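# Sort scattered papers into one stack per colour

## Task

Gather the papers lying around and group them by colour, so every colour ends up as a single pile holding all papers of that colour and nothing else.

## Robot and tools

Robot: two six-joint arms over a table. left_arm has a five-finger left hand and sits on the +y side, base near (+0.008, +0.519, 0) m; right_arm has a right hand, base near (-0.027, -0.343, 0) m. A camera stand is fixed behind them. Cameras: cam_high, cam_left_wrist, cam_right_wrist, each 672x504 pixels.

Scene frame: origin at table-top height, halfway between the nominal bases; +x reaches out over the table, +z is up, +y toward left_arm. Reported positions (m), quaternions (wxyz) and velocities are in this frame. Offsets, however, are taken along the axes of each arm's own Hand target. Hand point axes: +z runs along the straightened fingers (tips about 0.06 to 0.07 m beyond the point), +y leaves the palm, +x goes across the palm away from the thumb on the right hand and toward the thumb on the left. With the fingers level the wrist may sit below the hand point and hit the table first; a bracket on the little-finger side also sticks out.

A command row is always 28 numbers, each in [-1, 1], covering both arms even when one stays put: left dx, dy, dz, rx, ry, rz; left little, ring, middle, index, thumb_bend, thumb_turn, force_limit, speed; then the same fourteen for the right arm. The six pose numbers are an offset, not a pose: they count from the Hand target the arm had when the action or move began, in that target's own axes. 1.0 equals 0.6 m for dx/dy/dz or 180 degrees; rx, ry, rz form a single rotation vector. Sending the same offset again moves further. Six zeros re-request the current Hand target. Hand numbers are absolute settings: fingers and thumb_bend +1 straight, -1 curled; thumb_turn +1 beside the palm, -1 opposite the fingers. force_limit runs linearly from about 0 N (-1) to 10 N (+1), 15 N for the two thumb motors. speed rises from near zero at -1 to full at +0.48 and above. Hand numbers never mean 'unchanged': to keep a hand as it is, resend the last eight numbers you sent it (or, before any, its hand_measured plus hand_force_limit and hand_speed). For a soft grip close slowly, speed -0.94 or below. A thumb turned in and fingers can clasp things roughly 0.035 to 0.065 m thick; thin paper is better slid, pinched at an edge or pushed.

Tools:
- execute_actions(actions, cameras): actions is a list of actions; each action is a table of up to 15 rows of 28 numbers, one row per 1/30 s step, with the last row held to fill 15 steps. Every row in an action is an offset from that action's starting Hand target. An empty list returns images.
- move(target, speed, blend, stop_force, zero, blocking, cameras): target is one 28-number row or a list of up to 15 rows, each an offset from the same starting Hand targets. speed in m/s, 0.002 to 3.6, default 0.25 (turn rate up to twice that in rad/s), one value or one per target. blend in m rounds corners of a list. stop_force, 3 to 120 N, one value for both arms, ends an arm's path when its wrist sensor feels that much push against the motion; useful for gently finding the table, but unreliable while the hand rotates and unable to sense light pushes. zero (default true) rezeroes before the move. blocking=false returns after 0.5 s; not allowed with stop_force. Paths are straight, do not avoid obstacles, and take 0.5 to 10 s.
- wait(seconds 0 to 10), stop(), zoom_image(camera, region [x0,y0,x1,y1], at most 504 by 504), show_instructions() for the reference pages, zero_wrist_force(arm), finished_scene(scene 1 or 2) to close a scene.

Results give each hand's position, quaternion, velocities, Hand target (the last commanded pose after clipping; next offsets start from it), joint positions and torques, wrist force and torque along the hand axes, and hand_measured, hand_stopped_by (moving, target, force, stalled, fault) and hand_load_n, all in motor order. A move adds a 'move:' line: done, off_target, moving, held or fault plus limits such as paced or held. done only means the arm reached its pose, not that nothing was touched. A grip that slips shows as hand_load_n falling toward 0. Orientation commands are clipped to 32 degrees from the current one per step.

Avoid: anything leaving the table or set down beyond it (fails the task); hard hits on fixed or heavy things; aiming even slightly past a firm contact, since the arms are stiff and a force near 150 N or joint overload stops the arm for 10 s; pressing or closing a hand onto the other arm; dropping or releasing moving items; overloading fingers; routing a path near an arm's own base. Motors heat while stretched, loaded or pushing; at 85 °C the arm brakes for 30 to 60 s. The piles must remain sorted after the robot lets go.

Each tool is called after "Emit:" by a JSON object that holds its "fn" and its "kwargs", one argument or row to a line.

Reference images:

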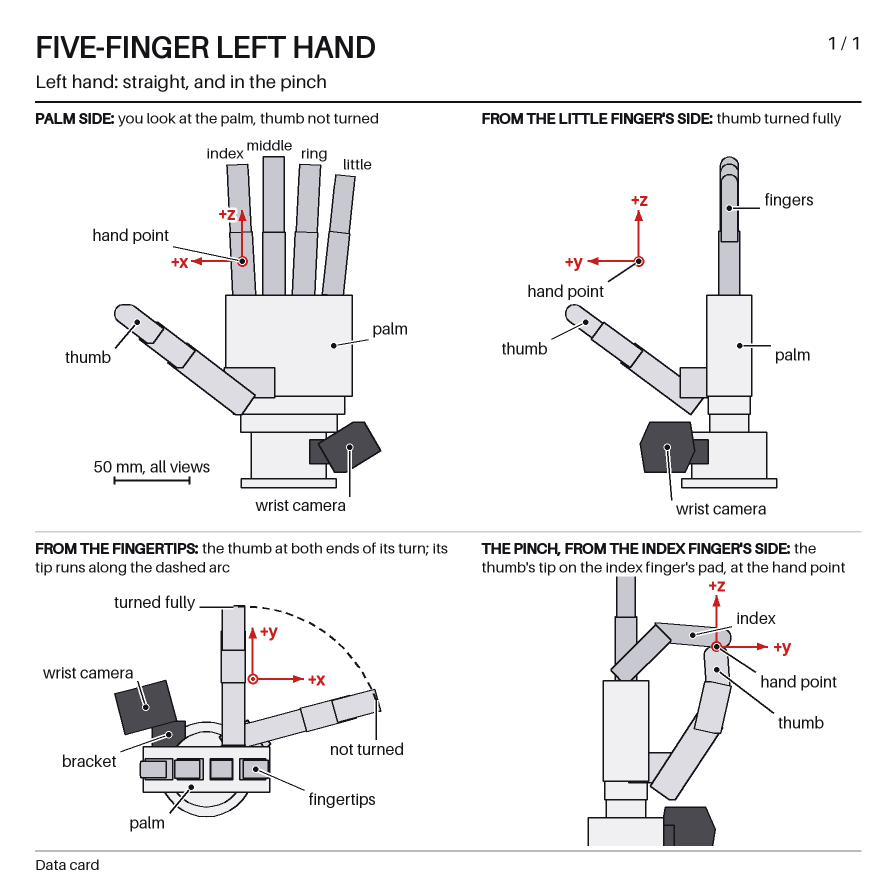

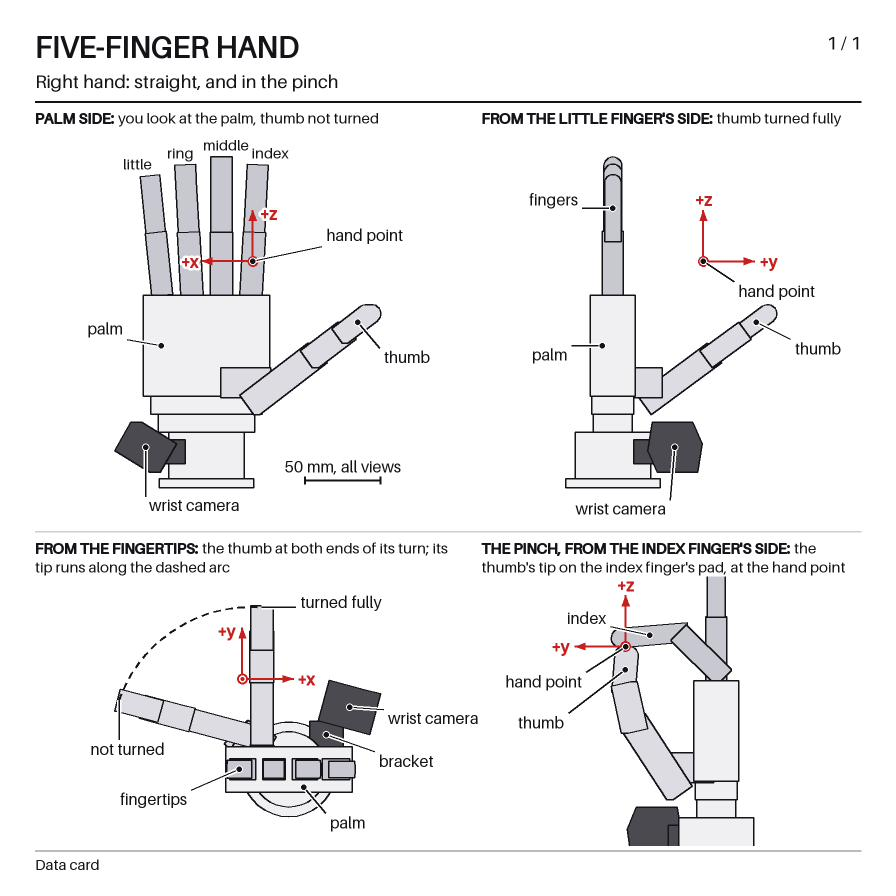

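## Session

Emit:
{"fn": "execute_actions", "kwargs": {
  "actions": []
}}

Scene clock: 0.00 s.
left_arm: end_effector_position=(+0.5302, -0.0020, +0.2096) hand_measured=(+1.000, +1.000, +1.000, +1.000, +1.000, +1.000) hand_load_n=(+0.0, -0.5, +0.0, +0.0, +0.0, +0.0) hand_stopped_by=(target, target, target, target, target, target) hand_force_limit=0.00 hand_speed=-0.80 end_effector_quat_wxyz=(-0.017, +0.929, -0.357, +0.094) | right_arm: end_effector_position=(+0.7415, -0.4518, +0.3273) hand_measured=(+1.000, +1.000, +1.000, +1.000, +1.000, +1.000) hand_load_n=(+0.0, +0.0, +0.0, +0.0, +0.0, +0.0) hand_stopped_by=(target, target, target, target, target, target) hand_force_limit=0.00 hand_speed=-0.80 end_effector_quat_wxyz=(+0.475, +0.053, +0.830, -0.286)
Joint positions: left_arm=[2.624 -2.645 -0.215 1.469 -1.635 1.774] | right_arm=[-0.32 -1.151 1.24 0.321 1.842 -1.932]
Joint velocities: within noise
Joint torques (N m): no reading
Wrist force (N): no reading
Wrist torque (N m): no reading
Wrist force, peak (N): no reading
Hand target: left_arm +0.5302, -0.0020, +0.2096; -0.017, +0.929, -0.357, +0.094 | right_arm +0.7415, -0.4518, +0.3273; +0.475, +0.053, +0.830, -0.286

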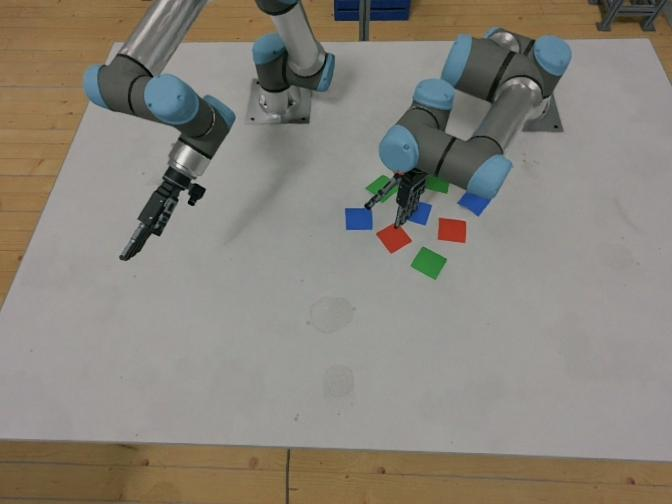

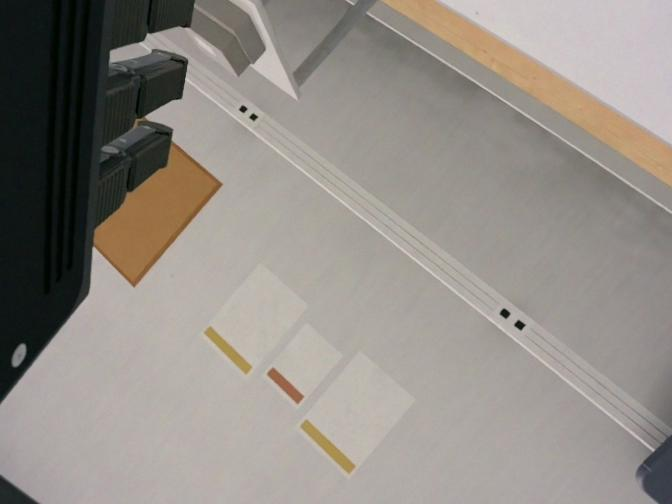

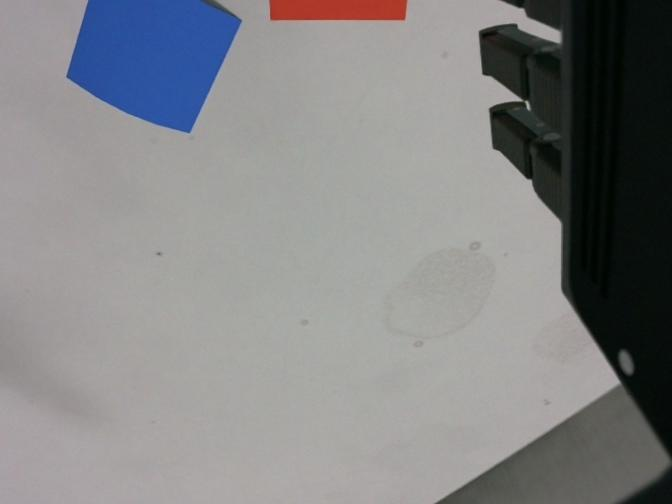

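Emit:
{"fn": "move", "kwargs": {
  "target": [-0.458,-0.362,-0.208,0,0,0,1,1,1,1,1,1,0,-0.8,0,0,0,0,0,0,1,1,1,1,1,1,0,-0.8],
  "speed": 0.3,
  "cameras": ["all"]
}}

Scene clock: 2.47 s.
left_arm: end_effector_position=(+0.4501, +0.3472, +0.3088) hand_measured=(+1.000, +1.000, +1.000, +1.000, +1.000, +1.000) hand_load_n=(+0.5, +0.0, +0.0, +0.0, +0.0, +0.0) hand_stopped_by=(target, target, target, target, target, target) hand_force_limit=0.00 hand_speed=-0.80 end_effector_quat_wxyz=(-0.017, +0.929, -0.356, +0.094) | right_arm: end_effector_position=(+0.7415, -0.4518, +0.3273) hand_measured=(+1.000, +1.000, +1.000, +1.000, +1.000, +1.000) hand_load_n=(+0.0, +0.0, +0.0, +0.0, +0.0, +0.0) hand_stopped_by=(target, target, target, target, target, target) hand_force_limit=0.00 hand_speed=-0.80 end_effector_quat_wxyz=(+0.475, +0.053, +0.830, -0.286)
Joint positions: left_arm=[3.246 -1.83 -1.311 1.753 -1.519 2.385] | right_arm=[-0.32 -1.151 1.24 0.321 1.842 -1.932]
Joint torques (N m): left_arm=[10.14 31.55 21.59 -0.71 -2.15 2.36] | right_arm=[-1.05 -41.05 -21.99 -0.35 -0.09 0.51]
Wrist force (N): left_arm=[0.1 -0.1 0.1] | right_arm=[0.1 -0.2 -0.1]
Wrist torque (N m): left_arm=[-0.04 -0.03 0.10] | right_arm=[-0.03 0.00 0.00]
Wrist force, peak (N): left_arm=[-1.3 -1.6 -0.8] | right_arm=[0.1 -0.5 -0.2]
Hand target: left_arm +0.4501, +0.3473, +0.3088; -0.017, +0.929, -0.357, +0.094 | right_arm +0.7415, -0.4518, +0.3273; +0.475, +0.053, +0.830, -0.286
Off the commanded pose: left_arm 0.000 m, 0 deg | right_arm 0.000 m, 0 deg.
move: done

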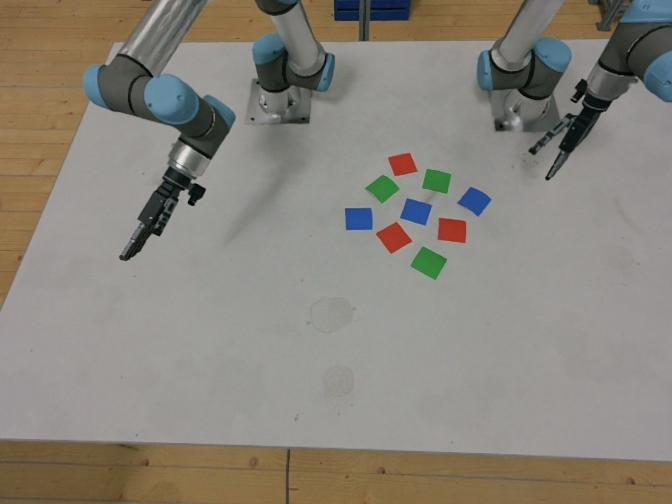

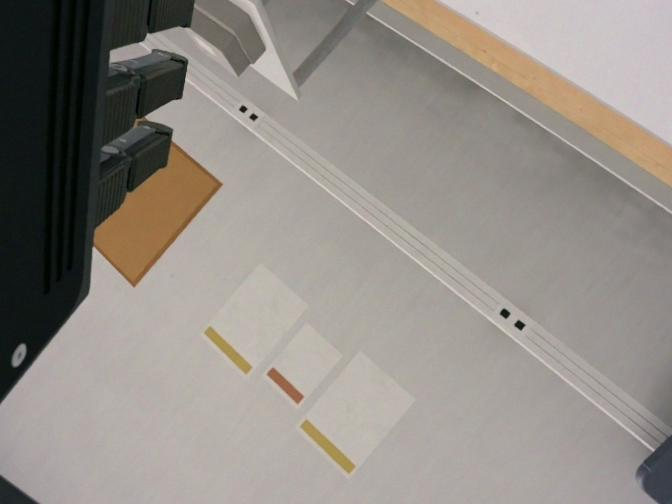

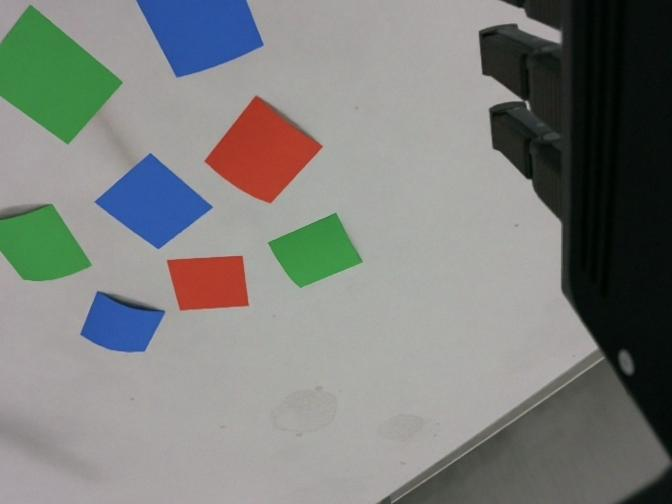

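Emit:
{"fn": "zoom_image", "kwargs": {
  "camera": "cam_right_wrist",
  "region": [0, 0, 420, 360]
}}

Emit:
{"fn": "zoom_image", "kwargs": {
  "camera": "cam_high",
  "region": [320, 130, 520, 290]
}}

Scaled by 1.200 from the camera's 672x504 image, which has a finer 960x720 frame.

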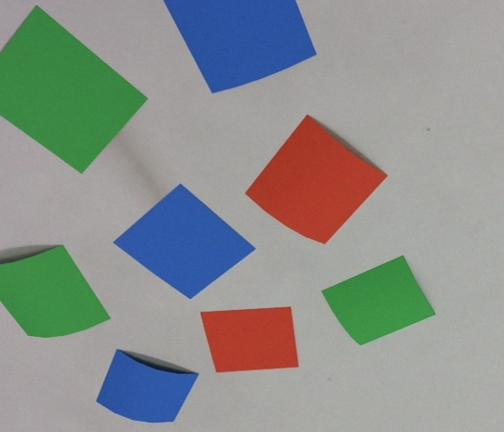

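Scaled by 2.520 from the camera's 672x504 image, which has a finer 960x720 frame.

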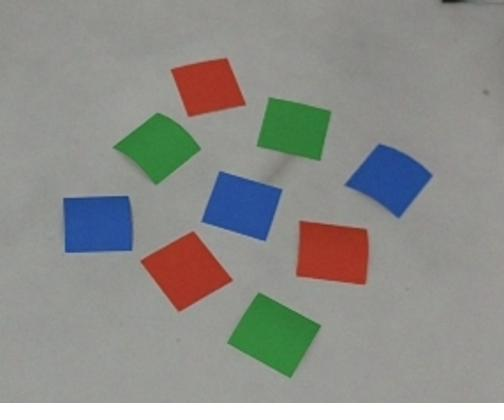

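Emit:
{"fn": "move", "kwargs": {
  "target": [0.151,0.418,0,-0.0515,-0.0357,0.2655,1,1,1,1,1,1,0,-0.8,0,0,0,0,0,0,1,1,1,1,1,1,0,-0.8],
  "speed": 0.3,
  "cameras": ["cam_high","cam_left_wrist","cam_right_wrist"]
}}

Scene clock: 6.70 s.
left_arm: end_effector_position=(+0.3507, +0.1001, +0.2990) hand_measured=(+1.000, +1.000, +1.000, +1.000, +1.000, +1.000) hand_load_n=(+0.0, +0.0, +0.0, +0.0, +0.0, -0.5) hand_stopped_by=(target, target, target, target, target, target) hand_force_limit=0.00 hand_speed=-0.80 end_effector_quat_wxyz=(+0.001, +0.708, -0.707, +0.000) | right_arm: end_effector_position=(+0.7415, -0.4518, +0.3273) hand_measured=(+1.000, +1.000, +1.000, +1.000, +1.000, +1.000) hand_load_n=(+0.0, +0.0, +0.0, +0.0, +0.0, +0.0) hand_stopped_by=(target, target, target, target, target, target) hand_force_limit=0.00 hand_speed=-0.80 end_effector_quat_wxyz=(+0.475, +0.053, +0.830, -0.286)
Joint positions: left_arm=[2.633 -2.211 -0.813 1.453 -1.57 2.614] | right_arm=[-0.32 -1.151 1.24 0.321 1.842 -1.932]
Joint torques (N m): left_arm=[-4.78 37.67 25.03 -2.27 0.34 -1.5] | right_arm=[0.99 -41.74 -21.97 -0.44 -0.46 0.32]
Wrist force (N): left_arm=[0.2 -0.3 -0.5] | right_arm=[0.0 -0.3 -0.2]
Wrist torque (N m): left_arm=[-0.03 -0.05 0.07] | right_arm=[-0.04 0.01 -0.01]
Wrist force, peak (N): left_arm=[-0.5 -1.6 0.2] | right_arm=[0.0 -0.4 -0.3]
Hand target: left_arm +0.3507, +0.1001, +0.2990; +0.001, +0.708, -0.707, +0.000 | right_arm +0.7415, -0.4518, +0.3273; +0.475, +0.053, +0.830, -0.286
Off the commanded pose: left_arm 0.000 m, 0 deg | right_arm 0.000 m, 0 deg.
move: done

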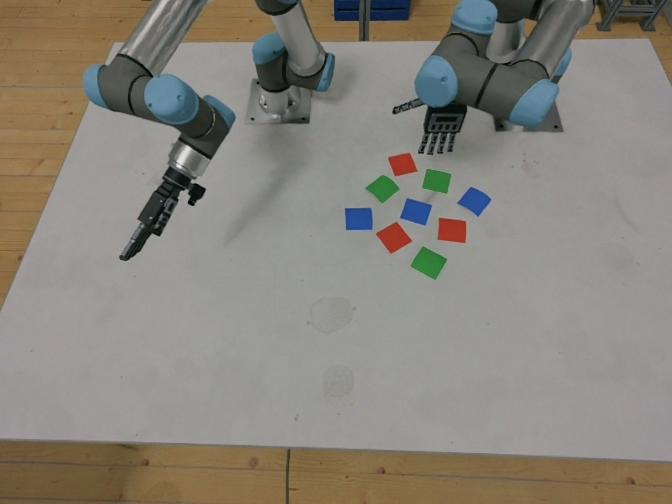

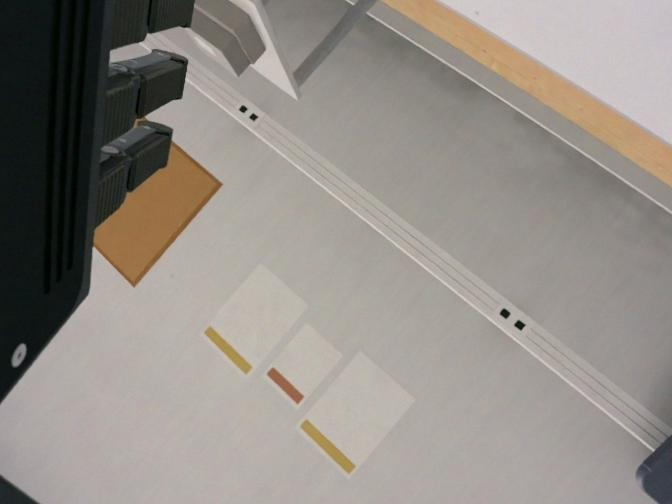

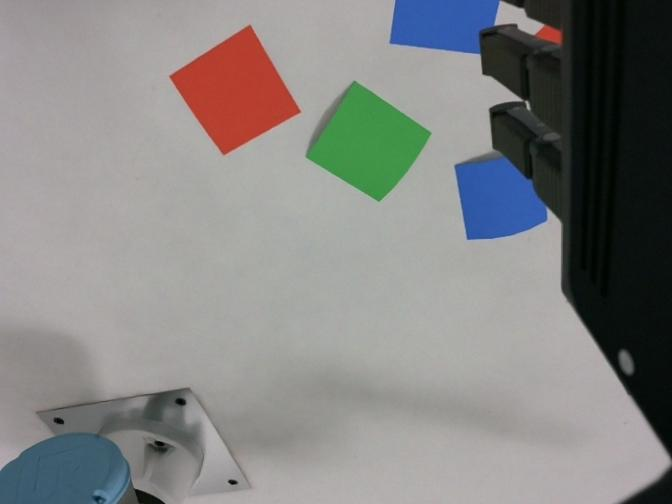

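Emit:
{"fn": "move", "kwargs": {
  "target": [0,0,0.25,0,0,0,1,1,1,1,1,1,0,-0.8,0,0,0,0,0,0,1,1,1,1,1,1,0,-0.8],
  "speed": 0.2,
  "cameras": ["cam_high","cam_right_wrist"]
}}

Scene clock: 8.07 s.
left_arm: end_effector_position=(+0.3505, +0.0999, +0.1491) hand_measured=(+1.000, +1.000, +1.000, +1.000, +1.000, +1.000) hand_load_n=(+0.0, +0.0, +0.0, +0.0, +0.0, +0.0) hand_stopped_by=(target, target, target, target, target, target) hand_force_limit=0.00 hand_speed=-0.80 end_effector_quat_wxyz=(+0.001, +0.708, -0.707, +0.000) | right_arm: end_effector_position=(+0.7415, -0.4518, +0.3273) hand_measured=(+1.000, +1.000, +1.000, +1.000, +1.000, +1.000) hand_load_n=(+0.0, +0.0, +0.0, +0.0, +0.0, +0.0) hand_stopped_by=(target, target, target, target, target, target) hand_force_limit=0.00 hand_speed=-0.80 end_effector_quat_wxyz=(+0.475, +0.053, +0.830, -0.286)
Joint positions: left_arm=[2.633 -2.239 -1.152 1.82 -1.57 2.614] | right_arm=[-0.32 -1.151 1.24 0.321 1.842 -1.932]
Joint torques (N m): left_arm=[10.4 45.07 11.56 -0.79 2.04 -1.93] | right_arm=[-1.45 -41 -21.94 -0.27 -0.02 0.41]
Wrist force (N): left_arm=[0.4 -0.2 -0.4] | right_arm=[0.2 -0.2 -0.2]
Wrist torque (N m): left_arm=[-0.01 -0.10 0.11] | right_arm=[-0.03 -0.01 0.00]
Wrist force, peak (N): left_arm=[0.0 -0.3 -2.3] | right_arm=[0.1 -0.6 -0.2]
Hand target: left_arm +0.3505, +0.0999, +0.1490; +0.001, +0.708, -0.707, +0.000 | right_arm +0.7415, -0.4518, +0.3273; +0.475, +0.053, +0.830, -0.286
Off the commanded pose: left_arm 0.000 m, 0 deg | right_arm 0.000 m, 0 deg.
move: done
Images, in order (width x height): cam_high 672x504, cam_right_wrist 672x504.

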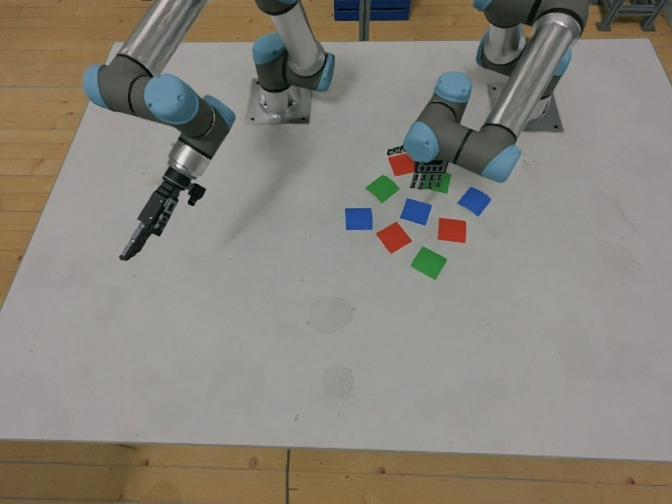

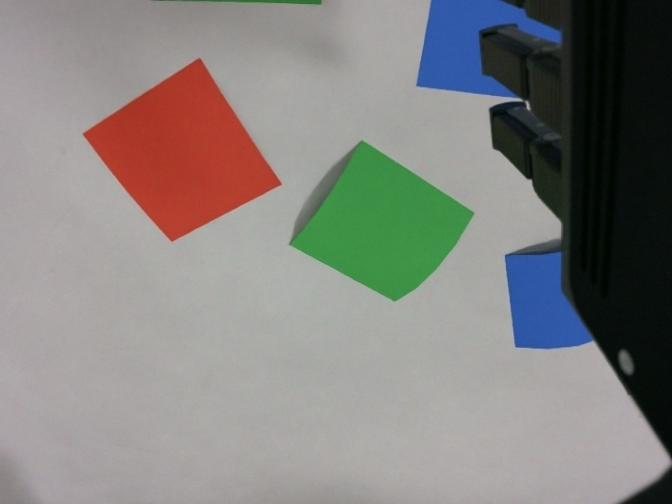

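Emit:
{"fn": "move", "kwargs": {
  "target": [0,0,0.18,0,0,0,1,1,1,1,1,1,0,-0.8,0,0,0,0,0,0,1,1,1,1,1,1,0,-0.8],
  "speed": 0.04,
  "stop_force": 4,
  "cameras": ["cam_high","cam_right_wrist"]
}}

Scene clock: 11.07 s.
left_arm: end_effector_position=(+0.3504, +0.0999, +0.0710) hand_measured=(+1.000, +1.000, +1.000, +1.000, +1.000, +1.000) hand_load_n=(+0.0, +0.0, +0.0, +0.0, +0.0, +0.0) hand_stopped_by=(target, target, target, target, target, target) hand_force_limit=0.00 hand_speed=-0.80 end_effector_quat_wxyz=(+0.001, +0.708, -0.707, +0.000) | right_arm: end_effector_position=(+0.7415, -0.4518, +0.3273) hand_measured=(+1.000, +1.000, +1.000, +1.000, +1.000, +1.000) hand_load_n=(+0.0, +0.0, +0.0, +0.0, +0.0, +0.0) hand_stopped_by=(target, target, target, target, target, target) hand_force_limit=0.00 hand_speed=-0.80 end_effector_quat_wxyz=(+0.475, +0.053, +0.830, -0.286)
Joint positions: left_arm=[2.633 -2.303 -1.251 1.983 -1.57 2.614] | right_arm=[-0.32 -1.151 1.24 0.321 1.842 -1.932]
Joint torques (N m): left_arm=[-9.74 48.85 23.33 -1.03 -1.78 -1.87] | right_arm=[0.47 -40.81 -21.46 -0.43 -0.07 0.37]
Wrist force (N): left_arm=[0.3 -0.3 -1.0] | right_arm=[0.1 -0.3 0.0]
Wrist torque (N m): left_arm=[0.07 -0.07 0.09] | right_arm=[-0.05 -0.01 -0.01]
Wrist force, peak (N): left_arm=[-0.1 -1.1 -52.0] | right_arm=[0.0 -0.4 -0.2]
Hand target: left_arm +0.3504, +0.0999, +0.0710; +0.001, +0.708, -0.707, +0.000 (not the last commanded pose) | right_arm +0.7415, -0.4518, +0.3273; +0.475, +0.053, +0.830, -0.286
Off the commanded pose: left_arm 0.030 m, 0 deg | right_arm 0.000 m, 0 deg.
move: contact (left_arm)
Images, in order (width x height): cam_high 672x504, cam_right_wrist 672x504.

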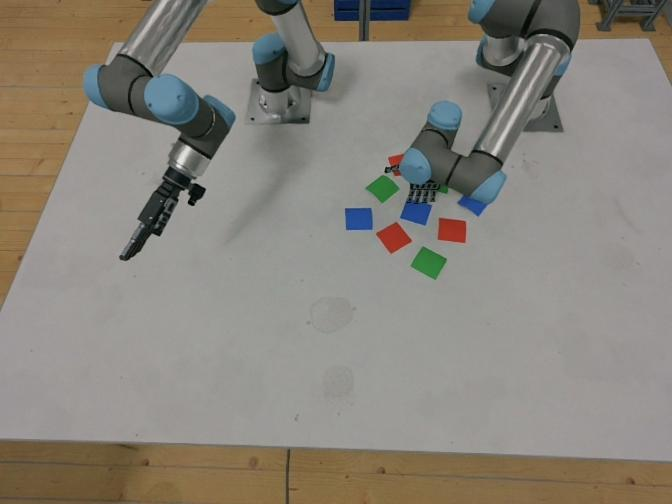

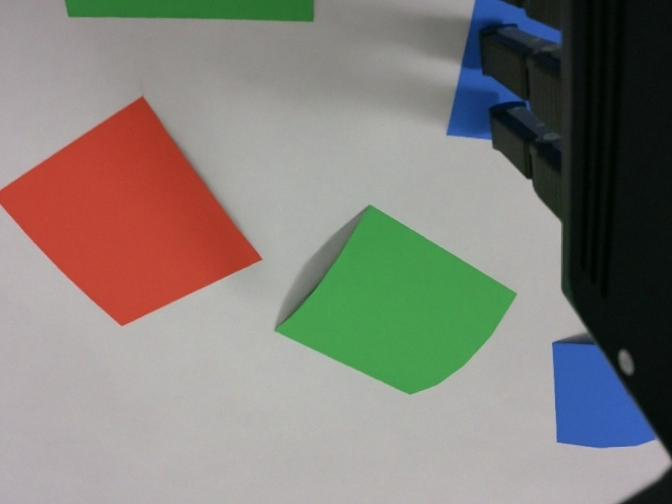

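Emit:
{"fn": "zoom_image", "kwargs": {
  "camera": "cam_high",
  "region": [340, 130, 520, 280]
}}

Emit:
{"fn": "zoom_image", "kwargs": {
  "camera": "cam_right_wrist",
  "region": [220, 0, 672, 460]
}}

Scaled by 2.800 from the camera's 672x504 image, which has a finer 960x720 frame.

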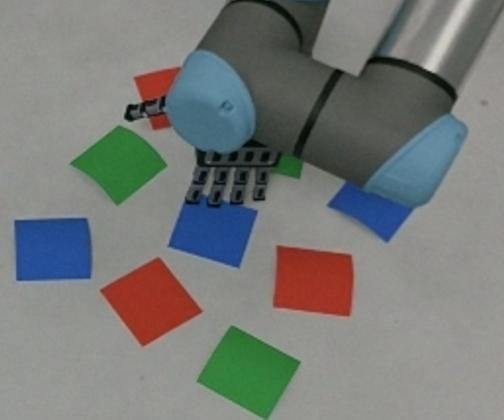

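Scaled by 1.096 from the camera's 672x504 image, which has a finer 960x720 frame.

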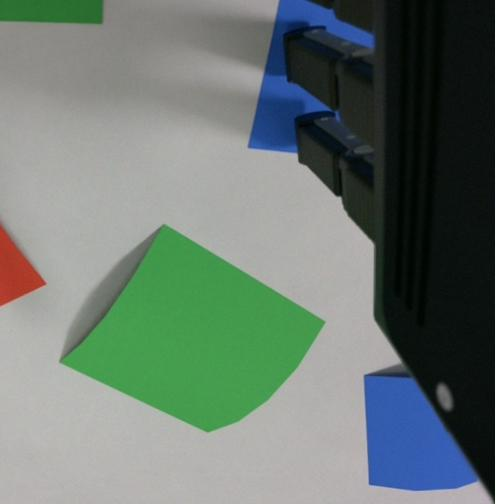

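Emit:
{"fn": "move", "kwargs": {
  "target": [
    [0,0,-0.065,0,0,0,1,1,1,1,1,1,0,-0.8,0,0,0,0,0,0,1,1,1,1,1,1,0,-0.8],
    [0.1667,0.0967,-0.065,0,0,0,1,1,1,1,1,1,0,-0.8,0,0,0,0,0,0,1,1,1,1,1,1,0,-0.8]
  ],
  "speed": 0.15,
  "blend": [0.02,0],
  "cameras": ["cam_high","cam_right_wrist"]
}}

Scene clock: 13.57 s.
left_arm: end_effector_position=(+0.2926, -0.0001, +0.1101) hand_measured=(+1.000, +1.000, +1.000, +1.000, +1.000, +1.000) hand_load_n=(+0.0, +0.0, +0.0, +0.0, +0.0, -0.5) hand_stopped_by=(target, target, target, target, target, target) hand_force_limit=0.00 hand_speed=-0.80 end_effector_quat_wxyz=(+0.001, +0.708, -0.707, +0.000) | right_arm: end_effector_position=(+0.7415, -0.4518, +0.3273) hand_measured=(+1.000, +1.000, +1.000, +1.000, +1.000, +1.000) hand_load_n=(+0.0, +0.0, +0.0, +0.0, +0.0, -0.5) hand_stopped_by=(target, target, target, target, target, target) hand_force_limit=0.00 hand_speed=-0.80 end_effector_quat_wxyz=(+0.475, +0.053, +0.830, -0.286)
Joint positions: left_arm=[2.429 -2.367 -1.032 1.827 -1.57 2.41] | right_arm=[-0.32 -1.151 1.24 0.321 1.842 -1.932]
Joint torques (N m): left_arm=[-0.8 49.5 17.39 -0.83 -2.27 1.86] | right_arm=[0.2 -40.75 -21.77 -0.44 -0.36 0.28]
Wrist force (N): left_arm=[0.7 0.2 -0.7] | right_arm=[-0.1 -0.2 -0.1]
Wrist torque (N m): left_arm=[0.06 -0.15 0.02] | right_arm=[-0.03 0.02 -0.02]
Wrist force, peak (N): left_arm=[2.0 1.2 -0.7] | right_arm=[-0.2 -0.5 -0.1]
Hand target: left_arm +0.2926, -0.0002, +0.1102; +0.001, +0.708, -0.707, +0.000 | right_arm +0.7415, -0.4518, +0.3273; +0.475, +0.053, +0.830, -0.286
Off the commanded pose: left_arm 0.000 m, 0 deg | right_arm 0.000 m, 0 deg.
move: done; blend cut to 0.0195 m at target 1
Images, in order (width x height): cam_high 672x504, cam_right_wrist 672x504.

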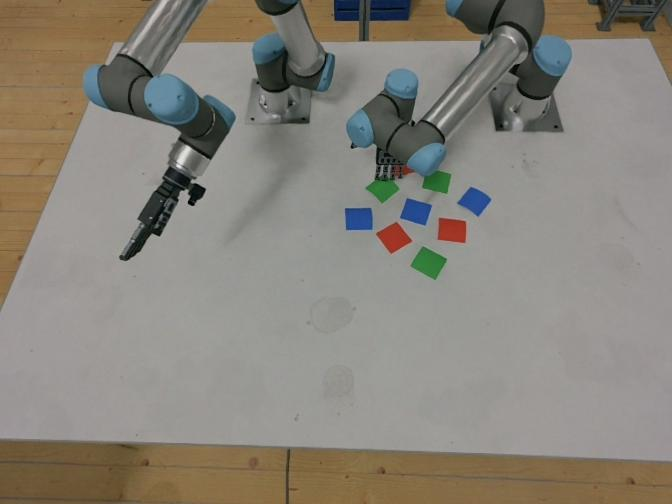

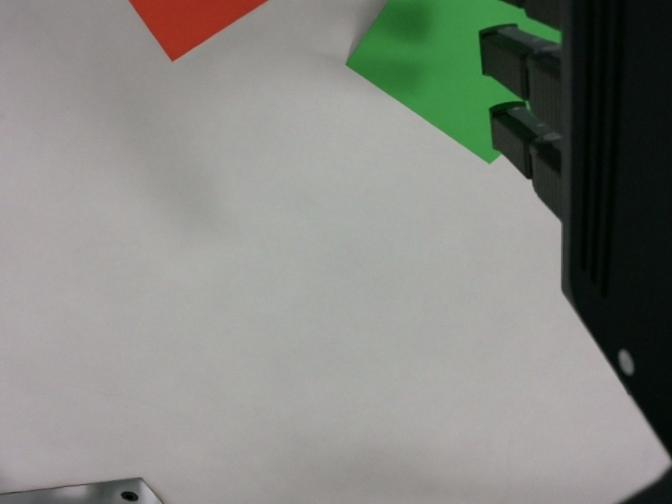

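Emit:
{"fn": "move", "kwargs": {
  "target": [0,0,0.0667,0,0,0,1,1,1,1,1,1,0,-0.8,0,0,0,0,0,0,1,1,1,1,1,1,0,-0.8],
  "speed": 0.01,
  "stop_force": 3,
  "cameras": ["cam_high","cam_right_wrist"]
}}

Emit:
{"fn": "zoom_image", "kwargs": {
  "camera": "cam_high",
  "region": [340, 130, 460, 250]
}}

Scene clock: 18.63 s.
left_arm: end_effector_position=(+0.2926, -0.0002, +0.0710) hand_measured=(+1.000, +1.000, +1.000, +1.000, +1.000, +1.000) hand_load_n=(-0.5, +0.0, +0.0, +0.0, +0.0, +0.0) hand_stopped_by=(target, target, target, target, target, target) hand_force_limit=0.00 hand_speed=-0.80 end_effector_quat_wxyz=(+0.001, +0.708, -0.707, +0.000) | right_arm: end_effector_position=(+0.7415, -0.4518, +0.3273) hand_measured=(+1.000, +1.000, +1.000, +1.000, +1.000, +1.000) hand_load_n=(+0.0, +0.0, +0.0, +0.0, +0.0, +0.0) hand_stopped_by=(target, target, target, target, target, target) hand_force_limit=0.00 hand_speed=-0.80 end_effector_quat_wxyz=(+0.475, +0.053, +0.830, -0.286)
Joint positions: left_arm=[2.428 -2.397 -1.08 1.906 -1.57 2.409] | right_arm=[-0.32 -1.151 1.24 0.321 1.842 -1.932]
Joint torques (N m): left_arm=[-10.57 50.3 23.98 -3.6 -2.02 -2.1] | right_arm=[0.07 -42.04 -22.38 -0.36 -0.19 0.3]
Wrist force (N): left_arm=[0.7 -0.1 -5.9] | right_arm=[-0.1 -0.1 0.0]
Wrist torque (N m): left_arm=[0.35 -0.21 0.04] | right_arm=[-0.02 0.02 -0.01]
Wrist force, peak (N): left_arm=[0.4 0.0 -12.6] | right_arm=[0.1 -0.4 -0.3]
Hand target: left_arm +0.2926, -0.0002, +0.0710; +0.001, +0.708, -0.707, +0.000 (not the last commanded pose) | right_arm +0.7415, -0.4518, +0.3273; +0.475, +0.053, +0.830, -0.286
Off the commanded pose: left_arm 0.001 m, 0 deg | right_arm 0.000 m, 0 deg.
move: contact (left_arm)
Images, in order (width x height): cam_high 672x504, cam_right_wrist 672x504.

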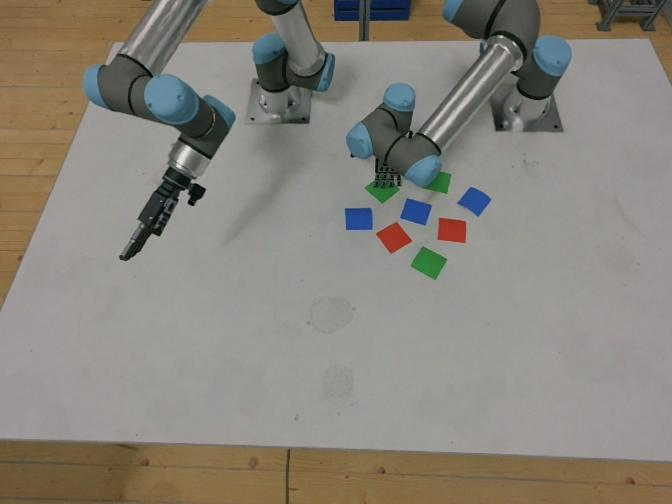

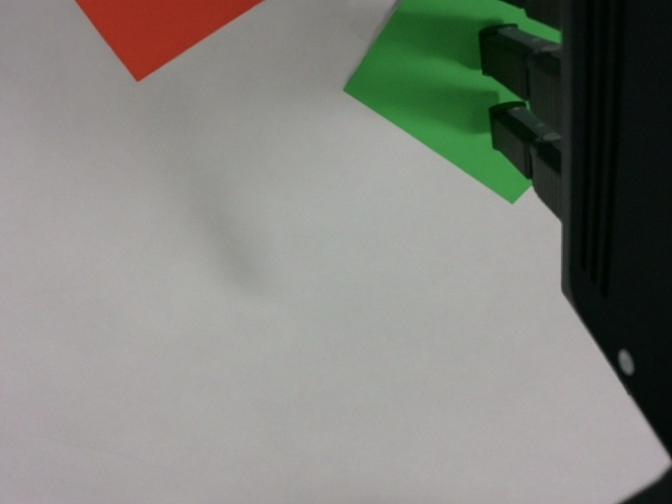

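Scaled by 4.200 from the camera's 672x504 image, which has a finer 960x720 frame.

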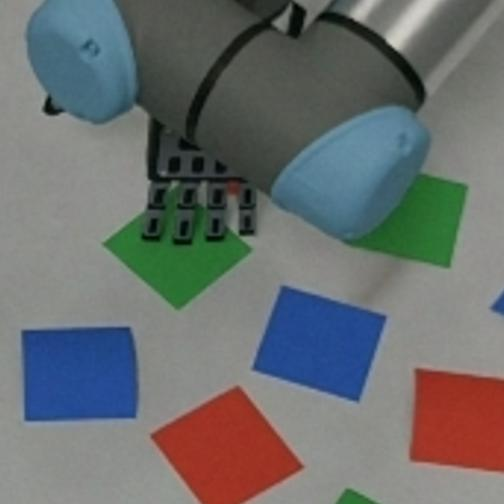

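Emit:
{"fn": "move", "kwargs": {
  "target": [-0.05,0,0,0,0,0,1,1,1,1,1,1,0,-0.8,0,0,0,0,0,0,1,1,1,1,1,1,0,-0.8],
  "speed": 0.05,
  "cameras": ["cam_high","cam_right_wrist"]
}}

Emit:
{"fn": "zoom_image", "kwargs": {
  "camera": "cam_high",
  "region": [340, 130, 460, 250]
}}

Scene clock: 19.77 s.
left_arm: end_effector_position=(+0.2926, +0.0298, +0.0710) hand_measured=(+1.000, +1.000, +1.000, +1.000, +1.000, +1.000) hand_load_n=(+0.0, +0.0, +0.0, +0.0, -0.5, +0.0) hand_stopped_by=(target, target, target, target, target, target) hand_force_limit=0.00 hand_speed=-0.80 end_effector_quat_wxyz=(+0.001, +0.708, -0.707, +0.000) | right_arm: end_effector_position=(+0.7415, -0.4518, +0.3273) hand_measured=(+1.000, +1.000, +1.000, +1.000, +1.000, +1.000) hand_load_n=(+0.0, +0.0, +0.0, -0.5, +0.0, +0.0) hand_stopped_by=(target, target, target, target, target, target) hand_force_limit=0.00 hand_speed=-0.80 end_effector_quat_wxyz=(+0.475, +0.053, +0.830, -0.286)
Joint positions: left_arm=[2.468 -2.337 -1.191 1.957 -1.57 2.449] | right_arm=[-0.32 -1.151 1.24 0.321 1.842 -1.932]
Joint torques (N m): left_arm=[-11.34 37.72 24.16 -3.9 -0.46 -1.86] | right_arm=[-0.39 -40.17 -22.65 -0.43 -0.61 0.25]
Wrist force (N): left_arm=[0.1 0.1 -1.9] | right_arm=[0.2 -0.2 -0.2]
Wrist torque (N m): left_arm=[0.09 -0.18 0.07] | right_arm=[-0.03 -0.01 0.00]
Wrist force, peak (N): left_arm=[0.4 0.0 -6.0] | right_arm=[0.0 -0.4 -0.1]
Hand target: left_arm +0.2925, +0.0298, +0.0710; +0.001, +0.708, -0.707, +0.000 | right_arm +0.7415, -0.4518, +0.3273; +0.475, +0.053, +0.830, -0.286
Off the commanded pose: left_arm 0.000 m, 0 deg | right_arm 0.000 m, 0 deg.
move: done
Images, in order (width x height): cam_high 672x504, cam_right_wrist 672x504.

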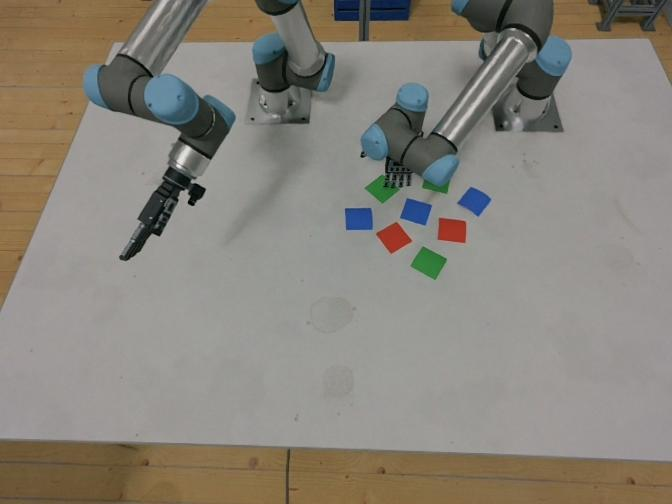

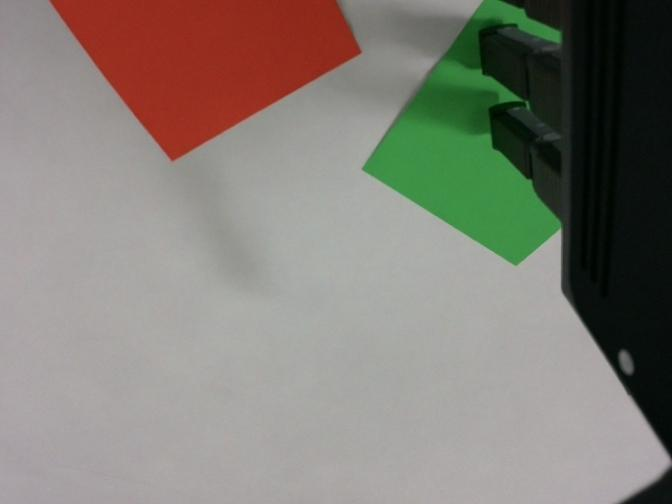

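Scaled by 4.200 from the camera's 672x504 image, which has a finer 960x720 frame.

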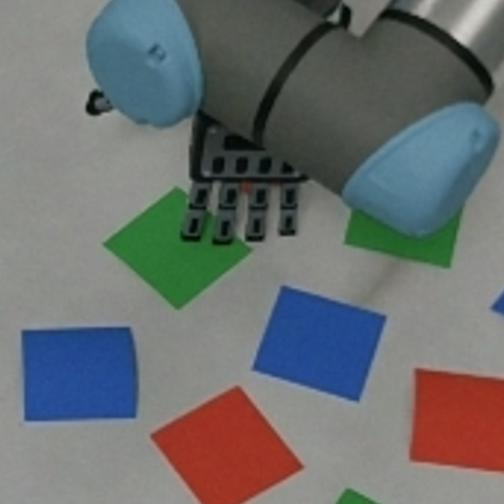

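Emit:
{"fn": "move", "kwargs": {
  "target": [0.0333,0,0.0008,0,0,0,1,1,1,1,1,1,0,-0.8,0,0,0,0,0,0,1,1,1,1,1,1,0,-0.8],
  "speed": 0.02,
  "cameras": []
}}

Emit:
{"fn": "move", "kwargs": {
  "target": [0,0,0.0008,0,0,0,1,1,1,1,1,1,0,-0.8,0,0,0,0,0,0,1,1,1,1,1,1,0,-0.8],
  "speed": 0.02,
  "cameras": []
}}

Scene clock: 21.27 s.
left_arm: end_effector_position=(+0.2924, +0.0097, +0.0705) hand_measured=(+1.000, +1.000, +1.000, +1.000, +1.000, +1.000) hand_load_n=(+0.0, +0.0, +0.5, +0.0, -0.5, +0.0) hand_stopped_by=(target, target, target, target, target, target) hand_force_limit=0.00 hand_speed=-0.80 end_effector_quat_wxyz=(+0.001, +0.708, -0.707, +0.000) | right_arm: end_effector_position=(+0.7415, -0.4518, +0.3273) hand_measured=(+1.000, +1.000, +1.000, +1.000, +1.000, +1.000) hand_load_n=(+0.0, +0.0, +0.0, +0.0, +0.0, +0.0) hand_stopped_by=(target, target, target, target, target, target) hand_force_limit=0.00 hand_speed=-0.80 end_effector_quat_wxyz=(+0.475, +0.053, +0.830, -0.286)
Joint positions: left_arm=[2.441 -2.377 -1.119 1.925 -1.57 2.422] | right_arm=[-0.32 -1.151 1.24 0.321 1.842 -1.932]
Joint torques (N m): left_arm=[6.79 42.3 5.07 1.35 2.84 1.58] | right_arm=[-0.06 -41 -21.28 -0.33 -0.61 0.26]
Wrist force (N): left_arm=[-4.7 -2.2 -19.2] | right_arm=[0.0 -0.3 -0.2]
Wrist torque (N m): left_arm=[1.22 -0.88 -0.11] | right_arm=[-0.03 0.00 0.00]
Wrist force, peak (N): left_arm=[-4.7 -2.2 -19.2] | right_arm=[0.2 -0.4 -0.2]
Hand target: left_arm +0.2925, +0.0098, +0.0705; +0.001, +0.708, -0.707, +0.000 | right_arm +0.7415, -0.4518, +0.3273; +0.475, +0.053, +0.830, -0.286
Off the commanded pose: left_arm 0.000 m, 0 deg | right_arm 0.000 m, 0 deg.
move: done
No camera images: "cameras" was empty.

Scene clock: 21.97 s.
left_arm: end_effector_position=(+0.2925, +0.0098, +0.0701) hand_measured=(+1.000, +1.000, +1.000, +1.000, +1.000, +1.000) hand_load_n=(+0.0, +0.0, +0.0, +0.0, +0.0, +0.0) hand_stopped_by=(target, target, target, target, target, target) hand_force_limit=0.00 hand_speed=-0.80 end_effector_quat_wxyz=(+0.001, +0.708, -0.707, +0.000) | right_arm: end_effector_position=(+0.7415, -0.4518, +0.3273) hand_measured=(+1.000, +1.000, +1.000, +1.000, +1.000, +1.000) hand_load_n=(+0.0, +0.0, +0.0, +0.0, +0.0, -0.5) hand_stopped_by=(target, target, target, target, target, target) hand_force_limit=0.00 hand_speed=-0.80 end_effector_quat_wxyz=(+0.475, +0.053, +0.830, -0.286)
Joint positions: left_arm=[2.441 -2.377 -1.119 1.926 -1.57 2.422] | right_arm=[-0.32 -1.151 1.24 0.321 1.842 -1.932]
Joint torques (N m): left_arm=[8.94 21.59 2.38 2.91 2.48 3.05] | right_arm=[0.41 -41.35 -21.4 -0.4 -0.33 0.24]
Wrist force (N): left_arm=[-3.9 0.3 -32.7] | right_arm=[-0.2 -0.2 -0.2]
Wrist torque (N m): left_arm=[2.00 -1.10 -0.12] | right_arm=[-0.03 0.04 -0.02]
Wrist force, peak (N): left_arm=[-3.5 -0.1 -33.0] | right_arm=[0.0 -0.5 -0.1]
Hand target: left_arm +0.2925, +0.0098, +0.0700; +0.001, +0.708, -0.707, +0.000 | right_arm +0.7415, -0.4518, +0.3273; +0.475, +0.053, +0.830, -0.286
Off the commanded pose: left_arm 0.000 m, 0 deg | right_arm 0.000 m, 0 deg.
move: done
No camera images: "cameras" was empty.

Emit:
{"fn": "move", "kwargs": {
  "target": [0,0,-0.0006,0,0,0,1,1,1,1,1,1,0,-0.8,0,0,0,0,0,0,1,1,1,1,1,1,0,-0.8],
  "speed": 0.02,
  "cameras": ["cam_right_wrist"]
}}

Emit:
{"fn": "move", "kwargs": {
  "target": [0.05,0,0,0,0,0,1,1,1,1,1,1,0,-0.8,0,0,0,0,0,0,1,1,1,1,1,1,0,-0.8],
  "speed": 0.02,
  "cameras": ["cam_high","cam_right_wrist"]
}}

Emit:
{"fn": "zoom_image", "kwargs": {
  "camera": "cam_high",
  "region": [340, 130, 460, 250]
}}

Scene clock: 22.87 s.
left_arm: end_effector_position=(+0.2925, +0.0098, +0.0704) hand_measured=(+1.000, +1.000, +1.000, +1.000, +1.000, +1.000) hand_load_n=(+0.0, +0.0, +0.0, +0.0, +0.0, +0.0) hand_stopped_by=(target, target, target, target, target, target) hand_force_limit=0.00 hand_speed=-0.80 end_effector_quat_wxyz=(+0.001, +0.708, -0.707, +0.000) | right_arm: end_effector_position=(+0.7415, -0.4518, +0.3273) hand_measured=(+1.000, +1.000, +1.000, +1.000, +1.000, +1.000) hand_load_n=(+0.0, +0.0, +0.0, +0.0, +0.0, +0.0) hand_stopped_by=(target, target, target, target, target, target) hand_force_limit=0.00 hand_speed=-0.80 end_effector_quat_wxyz=(+0.475, +0.053, +0.830, -0.286)
Joint positions: left_arm=[2.441 -2.377 -1.119 1.925 -1.57 2.422] | right_arm=[-0.32 -1.151 1.24 0.321 1.842 -1.932]
Joint torques (N m): left_arm=[8.57 39.43 19.2 -1.14 2.17 2.95] | right_arm=[-0.96 -41.08 -21.46 -0.37 -0.45 0.17]
Wrist force (N): left_arm=[-3.3 -0.3 -26.2] | right_arm=[0.0 -0.2 -0.2]
Wrist torque (N m): left_arm=[1.57 -0.91 -0.07] | right_arm=[-0.02 0.01 -0.01]
Wrist force, peak (N): left_arm=[-3.7 0.0 -34.6] | right_arm=[0.2 -0.4 -0.2]
Hand target: left_arm +0.2925, +0.0098, +0.0704; +0.001, +0.708, -0.707, +0.000 | right_arm +0.7415, -0.4518, +0.3273; +0.475, +0.053, +0.830, -0.286
Off the commanded pose: left_arm 0.000 m, 0 deg | right_arm 0.000 m, 0 deg.
move: done
Images, in order (width x height): cam_right_wrist 672x504.

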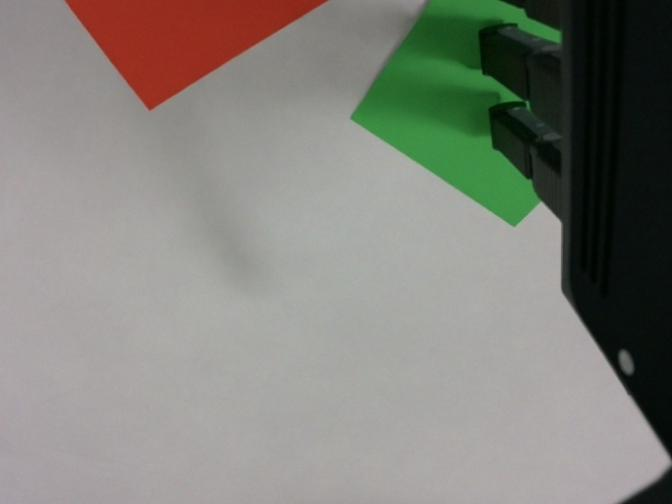

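Scene clock: 24.67 s.
left_arm: end_effector_position=(+0.2925, -0.0203, +0.0704) hand_measured=(+1.000, +1.000, +1.000, +1.000, +1.000, +1.000) hand_load_n=(+0.0, +0.0, +0.5, +0.0, +0.0, +0.0) hand_stopped_by=(target, target, target, target, target, target) hand_force_limit=0.00 hand_speed=-0.80 end_effector_quat_wxyz=(+0.001, +0.708, -0.707, +0.000) | right_arm: end_effector_position=(+0.7415, -0.4518, +0.3273) hand_measured=(+1.000, +1.000, +1.000, +1.000, +1.000, +1.000) hand_load_n=(+0.0, +0.0, +0.0, +0.0, +0.0, +0.0) hand_stopped_by=(target, target, target, target, target, target) hand_force_limit=0.00 hand_speed=-0.80 end_effector_quat_wxyz=(+0.475, +0.053, +0.830, -0.286)
Joint positions: left_arm=[2.403 -2.442 -0.999 1.87 -1.57 2.384] | right_arm=[-0.32 -1.151 1.24 0.321 1.842 -1.932]
Joint torques (N m): left_arm=[5.3 41.55 7.07 2.72 3.64 1.44] | right_arm=[-0.29 -40.98 -20.56 -0.44 -0.61 0.31]
Wrist force (N): left_arm=[-7.8 -2.2 -25.1] | right_arm=[0.1 -0.4 -0.1]
Wrist torque (N m): left_arm=[1.59 -1.20 -0.36] | right_arm=[-0.06 -0.01 -0.01]
Wrist force, peak (N): left_arm=[-7.8 -2.2 -25.1] | right_arm=[-0.1 -0.3 -0.3]
Hand target: left_arm +0.2926, -0.0202, +0.0704; +0.001, +0.708, -0.707, +0.000 | right_arm +0.7415, -0.4518, +0.3273; +0.475, +0.053, +0.830, -0.286
Off the commanded pose: left_arm 0.000 m, 0 deg | right_arm 0.000 m, 0 deg.
move: done
Images, in order (width x height): cam_high 672x504, cam_right_wrist 672x504.

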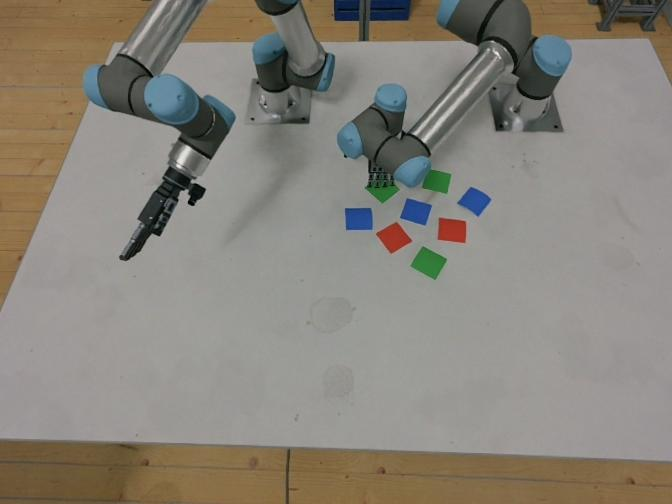

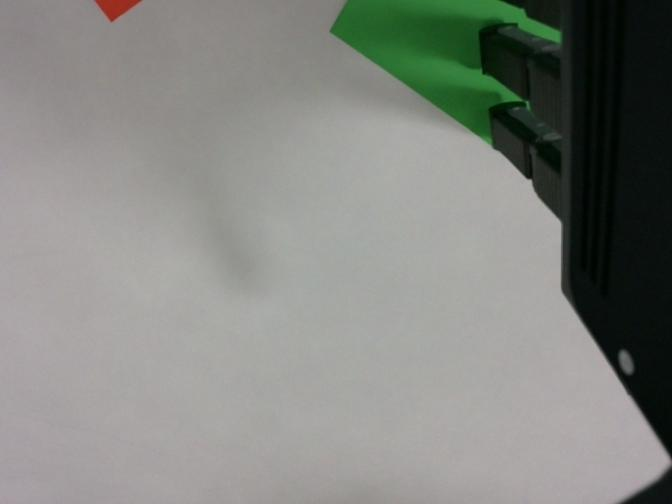

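Scaled by 4.200 from the camera's 672x504 image, which has a finer 960x720 frame.

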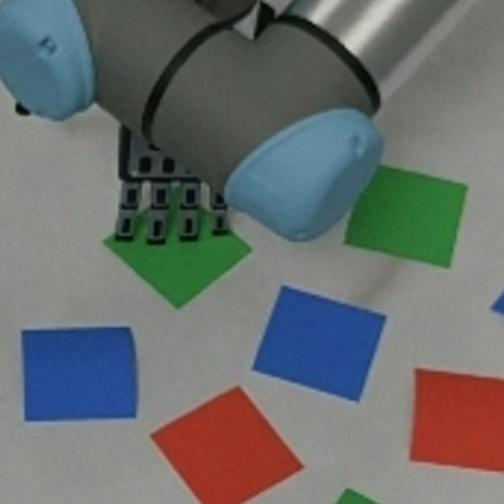

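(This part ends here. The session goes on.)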